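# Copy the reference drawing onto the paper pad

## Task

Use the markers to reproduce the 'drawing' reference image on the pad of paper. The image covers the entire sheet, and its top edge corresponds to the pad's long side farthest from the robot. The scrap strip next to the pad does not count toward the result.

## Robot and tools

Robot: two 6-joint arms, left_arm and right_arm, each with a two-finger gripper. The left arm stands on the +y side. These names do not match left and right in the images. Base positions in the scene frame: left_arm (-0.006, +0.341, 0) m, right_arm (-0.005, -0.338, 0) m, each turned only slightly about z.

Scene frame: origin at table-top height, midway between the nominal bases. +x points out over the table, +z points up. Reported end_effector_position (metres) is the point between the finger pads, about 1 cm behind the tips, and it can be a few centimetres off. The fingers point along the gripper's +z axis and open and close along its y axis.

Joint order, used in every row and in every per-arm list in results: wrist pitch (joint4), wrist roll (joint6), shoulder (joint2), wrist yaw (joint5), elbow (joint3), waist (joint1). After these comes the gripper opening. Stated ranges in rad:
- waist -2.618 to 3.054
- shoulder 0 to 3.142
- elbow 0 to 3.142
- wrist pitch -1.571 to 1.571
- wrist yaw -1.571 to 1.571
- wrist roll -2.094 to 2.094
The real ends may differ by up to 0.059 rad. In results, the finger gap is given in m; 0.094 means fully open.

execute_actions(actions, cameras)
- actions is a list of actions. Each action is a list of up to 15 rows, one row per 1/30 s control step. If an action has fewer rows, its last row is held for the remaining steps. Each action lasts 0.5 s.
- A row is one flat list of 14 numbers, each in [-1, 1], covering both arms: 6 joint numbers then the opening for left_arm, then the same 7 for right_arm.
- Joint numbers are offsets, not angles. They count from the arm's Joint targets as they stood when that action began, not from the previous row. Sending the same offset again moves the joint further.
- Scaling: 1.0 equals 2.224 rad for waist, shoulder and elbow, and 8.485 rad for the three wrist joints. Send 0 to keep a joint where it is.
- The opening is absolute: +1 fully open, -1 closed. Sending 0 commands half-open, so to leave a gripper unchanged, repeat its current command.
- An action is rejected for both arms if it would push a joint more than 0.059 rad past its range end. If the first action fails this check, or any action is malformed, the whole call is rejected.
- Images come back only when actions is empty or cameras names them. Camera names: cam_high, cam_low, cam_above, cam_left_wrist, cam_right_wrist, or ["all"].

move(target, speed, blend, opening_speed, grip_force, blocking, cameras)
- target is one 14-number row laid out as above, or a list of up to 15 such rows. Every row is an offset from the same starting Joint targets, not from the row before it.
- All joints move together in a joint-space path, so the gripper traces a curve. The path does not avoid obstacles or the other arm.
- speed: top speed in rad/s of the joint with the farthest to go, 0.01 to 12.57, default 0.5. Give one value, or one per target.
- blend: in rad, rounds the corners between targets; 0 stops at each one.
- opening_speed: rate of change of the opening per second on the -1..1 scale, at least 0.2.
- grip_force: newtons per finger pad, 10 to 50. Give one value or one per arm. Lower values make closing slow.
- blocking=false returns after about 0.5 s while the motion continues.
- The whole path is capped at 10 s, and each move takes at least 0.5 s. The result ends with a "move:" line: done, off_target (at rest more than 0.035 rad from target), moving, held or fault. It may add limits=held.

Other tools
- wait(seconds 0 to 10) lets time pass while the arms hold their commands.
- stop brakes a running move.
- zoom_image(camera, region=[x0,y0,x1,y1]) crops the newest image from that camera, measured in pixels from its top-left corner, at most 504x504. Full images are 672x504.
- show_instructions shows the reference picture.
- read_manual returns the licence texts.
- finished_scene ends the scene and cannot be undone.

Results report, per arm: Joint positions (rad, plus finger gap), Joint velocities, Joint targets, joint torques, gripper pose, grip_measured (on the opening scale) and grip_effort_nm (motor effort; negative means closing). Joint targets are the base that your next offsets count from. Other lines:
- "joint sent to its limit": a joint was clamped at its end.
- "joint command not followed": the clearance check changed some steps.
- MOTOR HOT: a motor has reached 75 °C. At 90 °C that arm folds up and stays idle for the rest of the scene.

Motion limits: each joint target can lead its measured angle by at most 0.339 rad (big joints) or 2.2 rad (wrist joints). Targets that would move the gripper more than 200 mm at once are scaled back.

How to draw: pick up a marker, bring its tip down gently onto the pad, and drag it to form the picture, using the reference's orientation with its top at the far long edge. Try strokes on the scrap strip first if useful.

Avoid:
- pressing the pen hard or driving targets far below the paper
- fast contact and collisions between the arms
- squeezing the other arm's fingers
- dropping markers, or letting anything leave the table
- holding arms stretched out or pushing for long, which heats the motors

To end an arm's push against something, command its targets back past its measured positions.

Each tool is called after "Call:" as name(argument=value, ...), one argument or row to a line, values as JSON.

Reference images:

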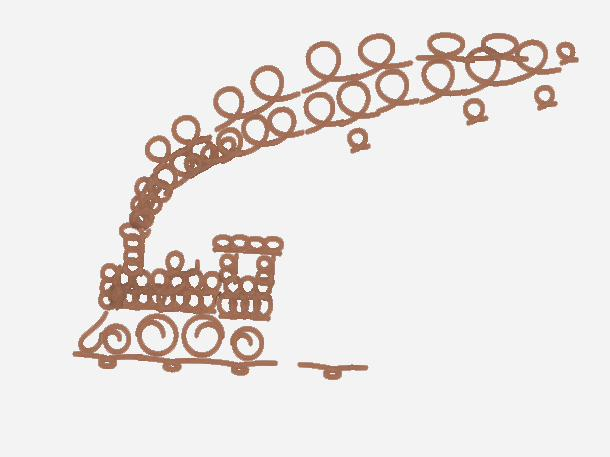

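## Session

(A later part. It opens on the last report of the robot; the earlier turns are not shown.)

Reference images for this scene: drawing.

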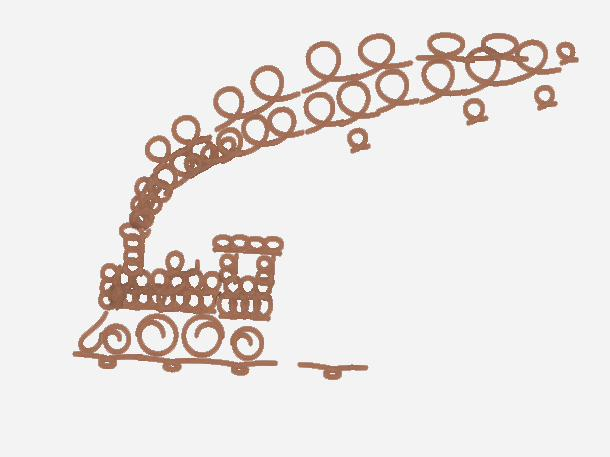

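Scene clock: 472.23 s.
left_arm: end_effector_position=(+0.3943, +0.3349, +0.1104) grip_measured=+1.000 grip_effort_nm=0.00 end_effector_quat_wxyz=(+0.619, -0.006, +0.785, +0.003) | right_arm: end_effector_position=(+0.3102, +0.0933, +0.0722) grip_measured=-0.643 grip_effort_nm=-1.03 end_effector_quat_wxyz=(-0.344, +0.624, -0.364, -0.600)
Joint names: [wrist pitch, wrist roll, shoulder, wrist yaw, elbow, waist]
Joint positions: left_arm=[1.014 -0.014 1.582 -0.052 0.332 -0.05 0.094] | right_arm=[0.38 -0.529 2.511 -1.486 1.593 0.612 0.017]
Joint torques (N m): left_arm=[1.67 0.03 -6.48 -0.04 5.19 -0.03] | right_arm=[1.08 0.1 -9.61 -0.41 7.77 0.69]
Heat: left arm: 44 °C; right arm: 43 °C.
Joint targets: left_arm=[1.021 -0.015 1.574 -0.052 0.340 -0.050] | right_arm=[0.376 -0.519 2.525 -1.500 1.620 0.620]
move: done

Call:
move(
  target=[
    [0,0,0,0,0,0,1,0,-0.00607,0,0,0,0.00369,-0.8],
    [0,0,0,0,0,0,1,0,-0.00158,0.01106,0,0.02010,0.00841,-0.8],
    [0,0,0,0,0,0,1,0,-0.01203,0.01106,0,0.02010,0.01079,-0.8],
    [0,0,0,0,0,0,1,0,-0.01639,0.01106,0,0.02010,-0.00004,-0.8],
    [0,0,0,0,0,0,1,0,-0.01032,0.01106,0,0.02010,-0.00373,-0.8],
    [0,0,0,0,0,0,1,0,-0.00199,0.01106,0,0.02010,-0.00522,-0.8],
    [0,0,0,0,0,0,1,0,0.00237,0.01106,0,0.02010,0.00562,-0.8],
    [0,0,0,0,0,0,1,0,-0.00370,0.01106,0,0.02010,0.00931,-0.8],
    [0,0,0,0,0,0,1,0,0.00072,0.02185,0,0.03966,0.01353,-0.8],
    [0,0,0,0,0,0,1,0,-0.00973,0.02185,0,0.03966,0.01592,-0.8],
    [0,0,0,0,0,0,1,0,-0.01410,0.02185,0,0.03966,0.00508,-0.8],
    [0,0,0,0,0,0,1,0,-0.00803,0.02185,0,0.03966,0.00139,-0.8],
    [0,0,0,0,0,0,1,0,0.00031,0.02185,0,0.03966,-0.00009,-0.8],
    [0,0,0,0,0,0,1,0,0.00467,0.02185,0,0.03966,0.01075,-0.8],
    [0,0,0,0,0,0,1,0,-0.00140,0.02185,0,0.03966,0.01443,-0.8],
  ],
  speed=[0.15,0.12,0.15,0.15,0.15,0.15,0.15,0.15,0.12,0.15,0.15,0.15,0.15,0.15,0.15],
  blend=[0.004,0.004,0.004,0.004,0.004,0.004,0.004,0.004,0.004,0.004,0.004,0.004,0.004,0.004,0],
)

Scene clock: 478.93 s.
left_arm: end_effector_position=(+0.3943, +0.3349, +0.1104) grip_measured=+1.000 grip_effort_nm=0.00 end_effector_quat_wxyz=(+0.619, -0.006, +0.785, +0.003) | right_arm: end_effector_position=(+0.3077, +0.1123, +0.0725) grip_measured=-0.643 grip_effort_nm=-1.03 end_effector_quat_wxyz=(-0.345, +0.635, -0.343, -0.601)
Joint names: [wrist pitch, wrist roll, shoulder, wrist yaw, elbow, waist]
Joint positions: left_arm=[1.014 -0.014 1.582 -0.052 0.332 -0.05 0.094] | right_arm=[0.38 -0.523 2.56 -1.487 1.681 0.645 0.017]
Joint torques (N m): left_arm=[1.65 0.07 -6.42 -0.02 5.26 -0.13] | right_arm=[1.08 -0.1 -9.92 -0.39 7.99 0.57]
Heat: left arm: 44 °C; right arm: 43 °C.
Joint targets: left_arm=[1.021 -0.015 1.574 -0.052 0.340 -0.050] | right_arm=[0.376 -0.531 2.574 -1.500 1.709 0.652]
move: done

Call:
move(
  target=[
    [0,0,0,0,0,0,1,0,-0.00207,0.01075,0,0.01947,0.00683,-0.8],
    [0,0,0,0,0,0,1,0,0.00341,0.01075,0,0.01947,0.01241,-0.8],
    [0,0,0,0,0,0,1,0,-0.00308,0.01075,0,0.01947,0.00157,-0.8],
    [0,0,0,0,0,0,1,0,0.00299,0.01075,0,0.01947,-0.00211,-0.8],
    [0,0,0,0,0,0,1,0,0.01133,0.01075,0,0.01947,-0.00360,-0.8],
    [0,0,0,0,0,0,1,0,0.01569,0.01075,0,0.01947,0.00724,-0.8],
    [0,0,0,0,0,0,1,0,0.00962,0.01075,0,0.01947,0.01093,-0.8],
    [0,0,0,0,0,0,1,0,0.00128,0.01075,0,0.01947,0.01241,-0.8],
    [0,0,0,0,0,0,1,0,-0.00308,0.01075,0,0.01947,0.00157,-0.8],
    [0,0,0,0,0,0,1,0,-0.00385,0.01075,0,0.01947,-0.00063,-0.8],
    [0,0,0,0,0,0,1,0,-0.00821,0.01075,0,0.01947,-0.00292,-0.8],
    [0,0,0,0,0,0,1,0,-0.00214,0.01075,0,0.01947,-0.00661,-0.8],
    [0,0,0,0,0,0,1,0,0.00619,0.01075,0,0.01947,-0.00809,-0.8],
    [0,0,0,0,0,0,1,0,0.01055,0.01075,0,0.01947,0.00274,-0.8],
    [0,0,0,0,0,0,1,0,0.00448,0.01075,0,0.01947,0.00643,-0.8],
  ],
  speed=[0.12,0.15,0.15,0.15,0.15,0.15,0.15,0.15,0.15,0.15,0.15,0.15,0.15,0.15,0.15],
  blend=[0.004,0.004,0.004,0.004,0.004,0.004,0.004,0.004,0.004,0.004,0.004,0.004,0.004,0.004,0],
)

Scene clock: 485.50 s.
left_arm: end_effector_position=(+0.3943, +0.3349, +0.1104) grip_measured=+1.000 grip_effort_nm=0.00 end_effector_quat_wxyz=(+0.619, -0.006, +0.785, +0.003) | right_arm: end_effector_position=(+0.3065, +0.1211, +0.0726) grip_measured=-0.643 grip_effort_nm=-1.03 end_effector_quat_wxyz=(-0.335, +0.633, -0.344, -0.607)
Joint names: [wrist pitch, wrist roll, shoulder, wrist yaw, elbow, waist]
Joint positions: left_arm=[1.014 -0.014 1.582 -0.052 0.332 -0.05 0.094] | right_arm=[0.38 -0.484 2.584 -1.488 1.724 0.66 0.017]
Joint torques (N m): left_arm=[1.61 0.02 -6.26 -0.04 5.22 -0.01] | right_arm=[1.09 -0.07 -10.06 -0.38 8.06 0.55]
Heat: left arm: 44 °C; right arm: 43 °C.
Joint targets: left_arm=[1.021 -0.015 1.574 -0.052 0.340 -0.050] | right_arm=[0.376 -0.493 2.598 -1.500 1.752 0.666]
move: done; blend cut to 0.0033 rad at target 9, 0.0033 rad at target 10

Call:
move(
  target=[
    [0,0,0,0,0,0,1,0,-0.00833,0,0,0,0.00148,-0.8],
    [0,0,0,0,0,0,1,0,-0.01269,0,0,0,-0.00935,-0.8],
    [0,0,0,0,0,0,1,0,-0.01470,0,0,0,-0.01066,-0.8],
    [0,0,0,0,0,0,1,0,-0.01906,0,0,0,-0.01295,-0.8],
    [0,0,0,0,0,0,1,0,-0.01299,0,0,0,-0.01664,-0.8],
    [0,0,0,0,0,0,1,0,-0.00466,0,0,0,-0.01812,-0.8],
    [0,0,0,0,0,0,1,0,-0.00029,0,0,0,-0.00728,-0.8],
    [0,0,0,0,0,0,1,0,-0.00636,0,0,0,-0.00360,-0.8],
    [0,0,0,0,0,0,1,0,-0.01470,0,0,0,-0.00211,-0.8],
    [0,0,0,0,0,0,1,0,-0.01906,0,0,0,-0.01295,-0.8],
    [0,0,0,0,0,0,1,0,-0.01906,-0.03642,0,0,-0.01295,-0.8],
    [0,0,0,0,0,0,1,0,-0.00694,-0.12347,0,-0.16187,-0.04888,-0.8],
    [0,0,0,0,0,0,1,0,-0.01260,-0.08188,0,-0.12774,-0.03246,-0.8],
    [0,0,0,0,0,0,1,0,-0.01260,-0.07199,0,-0.12774,-0.03246,-0.8],
    [0,0,0,0,0,0,1,0,-0.01769,-0.07199,0,-0.12999,-0.02977,-0.8],
  ],
  speed=[0.15,0.15,0.15,0.15,0.15,0.15,0.15,0.15,0.15,0.15,0.5,0.6,0.08,0.03,0.12],
  blend=[0.004,0.004,0.003,0.004,0.004,0.004,0.004,0.004,0.004,0,0.01,0,0,0,0],
)

Scene clock: 496.73 s.
left_arm: end_effector_position=(+0.3943, +0.3349, +0.1104) grip_measured=+1.000 grip_effort_nm=0.00 end_effector_quat_wxyz=(+0.619, -0.006, +0.785, +0.003) | right_arm: end_effector_position=(+0.2949, +0.0721, +0.0719) grip_measured=-0.643 grip_effort_nm=-1.03 end_effector_quat_wxyz=(-0.359, +0.629, -0.359, -0.588)
Joint names: [wrist pitch, wrist roll, shoulder, wrist yaw, elbow, waist]
Joint positions: left_arm=[1.014 -0.014 1.582 -0.052 0.332 -0.05 0.094] | right_arm=[0.38 -0.634 2.425 -1.483 1.44 0.593 0.017]
Joint torques (N m): left_arm=[1.67 0.04 -6.35 -0.06 5.19 0.1] | right_arm=[1.05 -0.11 -9.13 -0.48 7.08 0.58]
Heat: left arm: 44 °C; right arm: 43 °C.
Joint targets: left_arm=[1.021 -0.015 1.574 -0.052 0.340 -0.050] | right_arm=[0.376 -0.643 2.438 -1.500 1.463 0.600]
move: done

Call:
move(
  target=[
    [0,0,0,0,0,0,1,0,-0.00623,0,0,0,0.00189,-0.8],
    [0,0,0,0,0,0,1,0,-0.01008,0,0,0,-0.00881,-0.8],
    [0,0,0,0,0,0,1,0,-0.00456,0,0,0,-0.01219,-0.8],
    [0,0,0,0,0,0,1,0,0.00279,0,0,0,-0.01340,-0.8],
    [0,0,0,0,0,0,1,0,0.00664,0,0,0,-0.00270,-0.8],
    [0,0,0,0,0,0,1,0,0.00130,0,0,0,0.00090,-0.8],
    [0,0,0,0,0,0,1,0,0.00375,0.00782,0,0.01268,0.00463,-0.8],
    [0,0,0,0,0,0,1,0,-0.00590,0.00782,0,0.01268,0.00652,-0.8],
    [0,0,0,0,0,0,1,0,-0.00975,0.00782,0,0.01268,-0.00418,-0.8],
    [0,0,0,0,0,0,1,0,-0.00423,0.00782,0,0.01268,-0.00755,-0.8],
    [0,0,0,0,0,0,1,0,0.00312,0.00782,0,0.01268,-0.00877,-0.8],
    [0,0,0,0,0,0,1,0,0.00697,0.00782,0,0.01268,0.00193,-0.8],
    [0,0,0,0,0,0,1,0,0.00163,0.00782,0,0.01268,0.00553,-0.8],
    [0,0,0,0,0,0,1,0,0.00543,0.01578,0,0.02747,0.00913,-0.8],
    [0,0,0,0,0,0,1,0,-0.00422,0.01578,0,0.02747,0.01102,-0.8],
  ],
  speed=[0.15,0.15,0.15,0.15,0.15,0.15,0.12,0.15,0.15,0.15,0.15,0.15,0.15,0.12,0.15],
  blend=[0.004,0.004,0.004,0.004,0.004,0.004,0.004,0.004,0.004,0.004,0.004,0.004,0.004,0.004,0],
)

Scene clock: 503.33 s.
left_arm: end_effector_position=(+0.3943, +0.3349, +0.1104) grip_measured=+1.000 grip_effort_nm=0.00 end_effector_quat_wxyz=(+0.619, -0.006, +0.785, +0.003) | right_arm: end_effector_position=(+0.2931, +0.0853, +0.0719) grip_measured=-0.643 grip_effort_nm=-1.03 end_effector_quat_wxyz=(-0.370, +0.643, -0.330, -0.583)
Joint names: [wrist pitch, wrist roll, shoulder, wrist yaw, elbow, waist]
Joint positions: left_arm=[1.014 -0.014 1.582 -0.052 0.332 -0.05 0.094] | right_arm=[0.38 -0.67 2.459 -1.487 1.498 0.618 0.017]
Joint torques (N m): left_arm=[1.66 0.03 -6.48 -0.03 5.05 0.02] | right_arm=[1.06 -0.09 -9.22 -0.43 7.5 0.54]
Heat: left arm: 44 °C; right arm: 44 °C.
Joint targets: left_arm=[1.021 -0.015 1.574 -0.052 0.340 -0.050] | right_arm=[0.376 -0.679 2.473 -1.500 1.524 0.624]
move: done

Call:
move(
  target=[
    [0,0,0,0,0,0,1,0,-0.00384,0,0,0,-0.01070,-0.8],
    [0,0,0,0,0,0,1,0,0.00167,0,0,0,-0.01407,-0.8],
    [0,0,0,0,0,0,1,0,0.00903,0,0,0,-0.01529,-0.8],
    [0,0,0,0,0,0,1,0,0.01287,0,0,0,-0.00459,-0.8],
    [0,0,0,0,0,0,1,0,0.00753,0,0,0,-0.00099,-0.8],
    [0,0,0,0,0,0,1,0,0.01135,0.00814,0,0.01511,0.00252,-0.8],
    [0,0,0,0,0,0,1,0,0.00170,0.00814,0,0.01511,0.00441,-0.8],
    [0,0,0,0,0,0,1,0,-0.00214,0.00814,0,0.01511,-0.00629,-0.8],
    [0,0,0,0,0,0,1,0,0.00337,0.00814,0,0.01511,-0.00967,-0.8],
    [0,0,0,0,0,0,1,0,0.01072,0.00814,0,0.01511,-0.01088,-0.8],
    [0,0,0,0,0,0,1,0,0.01457,0.00814,0,0.01511,-0.00018,-0.8],
    [0,0,0,0,0,0,1,0,0.00923,0.00814,0,0.01511,0.00342,-0.8],
    [0,0,0,0,0,0,1,0,0.01311,0.01646,0,0.03008,0.00679,-0.8],
    [0,0,0,0,0,0,1,0,0.00345,0.01646,0,0.03008,0.00868,-0.8],
    [0,0,0,0,0,0,1,0,-0.00039,0.01646,0,0.03008,-0.00202,-0.8],
  ],
  speed=[0.15,0.15,0.15,0.15,0.15,0.12,0.15,0.15,0.15,0.15,0.15,0.15,0.12,0.15,0.15],
  blend=[0.004,0.004,0.004,0.004,0.004,0.004,0.004,0.004,0.004,0.004,0.004,0.004,0.004,0.004,0],
)

Scene clock: 509.57 s.
left_arm: end_effector_position=(+0.3943, +0.3349, +0.1104) grip_measured=+1.000 grip_effort_nm=0.00 end_effector_quat_wxyz=(+0.619, -0.006, +0.785, +0.003) | right_arm: end_effector_position=(+0.2992, +0.0950, +0.0721) grip_measured=-0.643 grip_effort_nm=-1.03 end_effector_quat_wxyz=(-0.378, +0.649, -0.316, -0.579)
Joint names: [wrist pitch, wrist roll, shoulder, wrist yaw, elbow, waist]
Joint positions: left_arm=[1.014 -0.014 1.582 -0.052 0.332 -0.05 0.094] | right_arm=[0.38 -0.674 2.495 -1.487 1.564 0.627 0.017]
Joint torques (N m): left_arm=[1.66 0.02 -6.46 -0.04 5.2 -0.24] | right_arm=[1.07 -0.11 -9.48 -0.41 7.71 -0.59]
Heat: left arm: 44 °C; right arm: 44 °C.
Joint targets: left_arm=[1.021 -0.015 1.574 -0.052 0.340 -0.050] | right_arm=[0.376 -0.682 2.509 -1.500 1.590 0.620]
move: done

Call:
move(
  target=[
    [0,0,0,0,0,0,1,0,0.00552,0,0,0,-0.00337,-0.8],
    [0,0,0,0,0,0,1,0,0.01287,0,0,0,-0.00459,-0.8],
    [0,0,0,0,0,0,1,0,0.01671,0,0,0,0.00612,-0.8],
    [0,0,0,0,0,0,1,0,0.01137,0,0,0,0.00971,-0.8],
    [0,0,0,0,0,0,1,0,0.01531,0.00850,0,0.01547,0.01304,-0.8],
    [0,0,0,0,0,0,1,0,0.00566,0.00850,0,0.01547,0.01493,-0.8],
    [0,0,0,0,0,0,1,0,0.00181,0.00850,0,0.01547,0.00423,-0.8],
    [0,0,0,0,0,0,1,0,0.00733,0.00850,0,0.01547,0.00085,-0.8],
    [0,0,0,0,0,0,1,0,0.01468,0.00850,0,0.01547,-0.00036,-0.8],
    [0,0,0,0,0,0,1,0,0.01853,0.00850,0,0.01547,0.01034,-0.8],
    [0,0,0,0,0,0,1,0,0.01319,0.00850,0,0.01547,0.01394,-0.8],
    [0,0,0,0,0,0,1,0,0.01716,0.01718,0,0.03116,0.01713,-0.8],
    [0,0,0,0,0,0,1,0,0.00751,0.01718,0,0.03116,0.01902,-0.8],
    [0,0,0,0,0,0,1,0,0.00367,0.01718,0,0.03116,0.00832,-0.8],
    [0,0,0,0,0,0,1,0,0.00918,0.01718,0,0.03116,0.00495,-0.8],
  ],
  speed=[0.15,0.15,0.15,0.15,0.12,0.15,0.15,0.15,0.15,0.15,0.15,0.12,0.15,0.15,0.15],
  blend=[0.004,0.004,0.004,0.004,0.004,0.004,0.004,0.004,0.004,0.004,0.004,0.004,0.004,0.004,0],
)

Scene clock: 515.50 s.
left_arm: end_effector_position=(+0.3943, +0.3349, +0.1104) grip_measured=+1.000 grip_effort_nm=0.00 end_effector_quat_wxyz=(+0.619, -0.006, +0.785, +0.003) | right_arm: end_effector_position=(+0.3043, +0.1053, +0.0723) grip_measured=-0.643 grip_effort_nm=-1.03 end_effector_quat_wxyz=(-0.367, +0.645, -0.323, -0.587)
Joint names: [wrist pitch, wrist roll, shoulder, wrist yaw, elbow, waist]
Joint positions: left_arm=[1.014 -0.014 1.582 -0.052 0.332 -0.05 0.094] | right_arm=[0.38 -0.614 2.533 -1.488 1.633 0.638 0.017]
Joint torques (N m): left_arm=[1.68 0.03 -6.38 -0.06 5.04 -0.05] | right_arm=[1.08 0.08 -9.74 -0.4 7.86 -0.59]
Heat: left arm: 44 °C; right arm: 43 °C.
Joint targets: left_arm=[1.021 -0.015 1.574 -0.052 0.340 -0.050] | right_arm=[0.376 -0.604 2.547 -1.500 1.660 0.631]
move: done

Call:
move(
  target=[
    [0,0,0,0,0,0,1,0,0.00735,0,0,0,-0.00121,-0.8],
    [0,0,0,0,0,0,1,0,0.01120,0,0,0,0.00949,-0.8],
    [0,0,0,0,0,0,1,0,0.00586,0,0,0,0.01308,-0.8],
    [0,0,0,0,0,0,1,0,0.00958,0.00760,0,0.01367,0.01556,-0.8],
    [0,0,0,0,0,0,1,0,-0.00007,0.00760,0,0.01367,0.01745,-0.8],
    [0,0,0,0,0,0,1,0,-0.00391,0.00760,0,0.01367,0.00674,-0.8],
    [0,0,0,0,0,0,1,0,0.00160,0.00760,0,0.01367,0.00337,-0.8],
    [0,0,0,0,0,0,1,0,0.00896,0.00760,0,0.01367,0.00216,-0.8],
    [0,0,0,0,0,0,1,0,0.01280,0.00760,0,0.01367,0.01286,-0.8],
    [0,0,0,0,0,0,1,0,0.00746,0.00760,0,0.01367,0.01646,-0.8],
    [0,0,0,0,0,0,1,0,0.00128,0.01434,0,0.02594,0.02073,-0.8],
    [0,0,0,0,0,0,1,0,0.00128,-0.02221,0,0.02594,0.02073,-0.8],
    [0,0,0,0,0,0,1,0,-0.01365,-0.14721,0,-0.18444,-0.19375,-0.8],
    [0,0,0,0,0,0,1,0,-0.01365,-0.14721,0,-0.18444,-0.28368,-0.8],
  ],
  speed=[0.15,0.15,0.15,0.12,0.15,0.15,0.15,0.15,0.15,0.15,0.12,0.5,0.9,0.8],
  blend=[0.004,0.004,0.004,0.004,0.004,0.004,0.004,0.004,0.004,0.004,0,0.01,0.1,0],
  cameras=["cam_above"],
)

Call:
zoom_image(
  camera="cam_above",
  region=[220, 280, 310, 360],
)

Call:
zoom_image(
  camera="cam_above",
  region=[185, 185, 485, 425],
)

Scene clock: 522.57 s.
left_arm: end_effector_position=(+0.3943, +0.3349, +0.1104) grip_measured=+1.000 grip_effort_nm=0.00 end_effector_quat_wxyz=(+0.619, -0.006, +0.785, +0.003) | right_arm: end_effector_position=(+0.4394, -0.1665, +0.0968) grip_measured=-0.643 grip_effort_nm=-1.03 end_effector_quat_wxyz=(+0.529, -0.512, +0.514, +0.439)
Joint names: [wrist pitch, wrist roll, shoulder, wrist yaw, elbow, waist]
Joint positions: left_arm=[1.014 -0.014 1.582 -0.052 0.332 -0.05 0.094] | right_arm=[0.38 -0.713 2.262 -1.478 1.258 -0.003 0.017]
Joint torques (N m): left_arm=[1.65 0.03 -6.3 -0.04 5.29 -0.01] | right_arm=[1.05 -0.08 -12.26 -0.54 4.25 0.27]
Heat: left arm: 44 °C; right arm: 44 °C.
Joint targets: left_arm=[1.021 -0.015 1.574 -0.052 0.340 -0.050] | right_arm=[0.376 -0.720 2.220 -1.500 1.249 0.000]
move: off_target (right_arm); right_arm: the shoulder is farthest, 0.042 rad from its target
Images, in order (width x height): cam_above 672x504.

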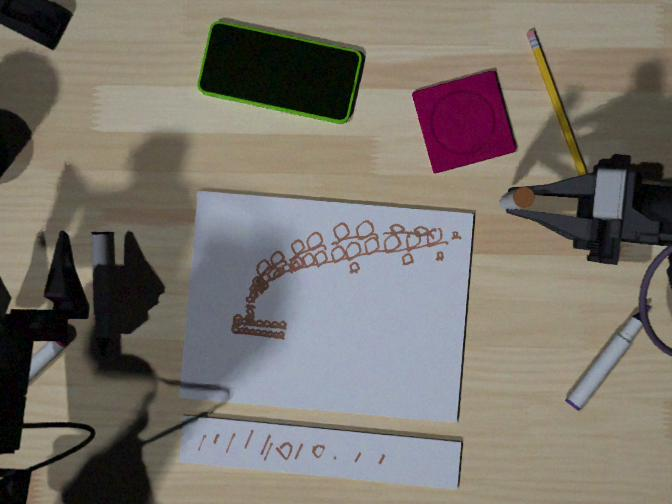

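Scaled by 5.600 from the camera's 672x504 image, which has a finer 960x720 frame.

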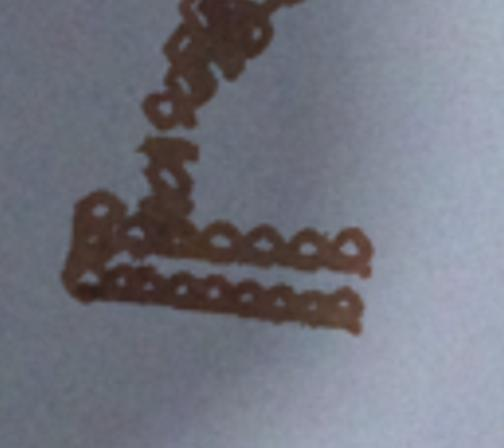

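Scaled by 1.680 from the camera's 672x504 image, which has a finer 960x720 frame.

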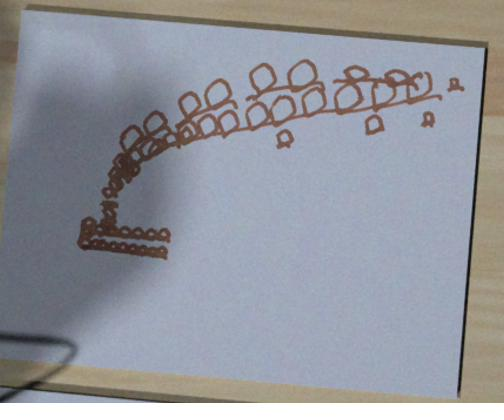

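Call:
zoom_image(
  camera="cam_above",
  region=[228, 290, 292, 346],
)

Call:
zoom_image(
  camera="cam_above",
  region=[240, 240, 304, 296],
)

Scaled by 7.875 from the camera's 672x504 image, which has a finer 960x720 frame.

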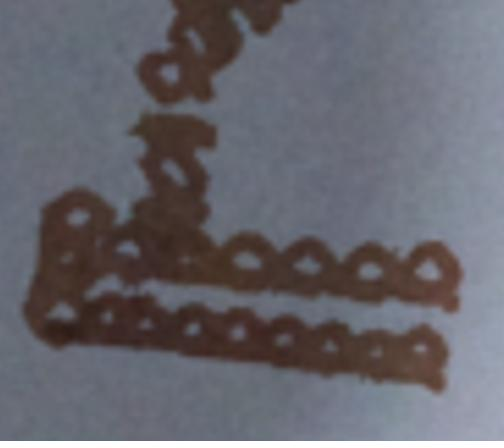

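Scaled by 7.875 from the camera's 672x504 image, which has a finer 960x720 frame.

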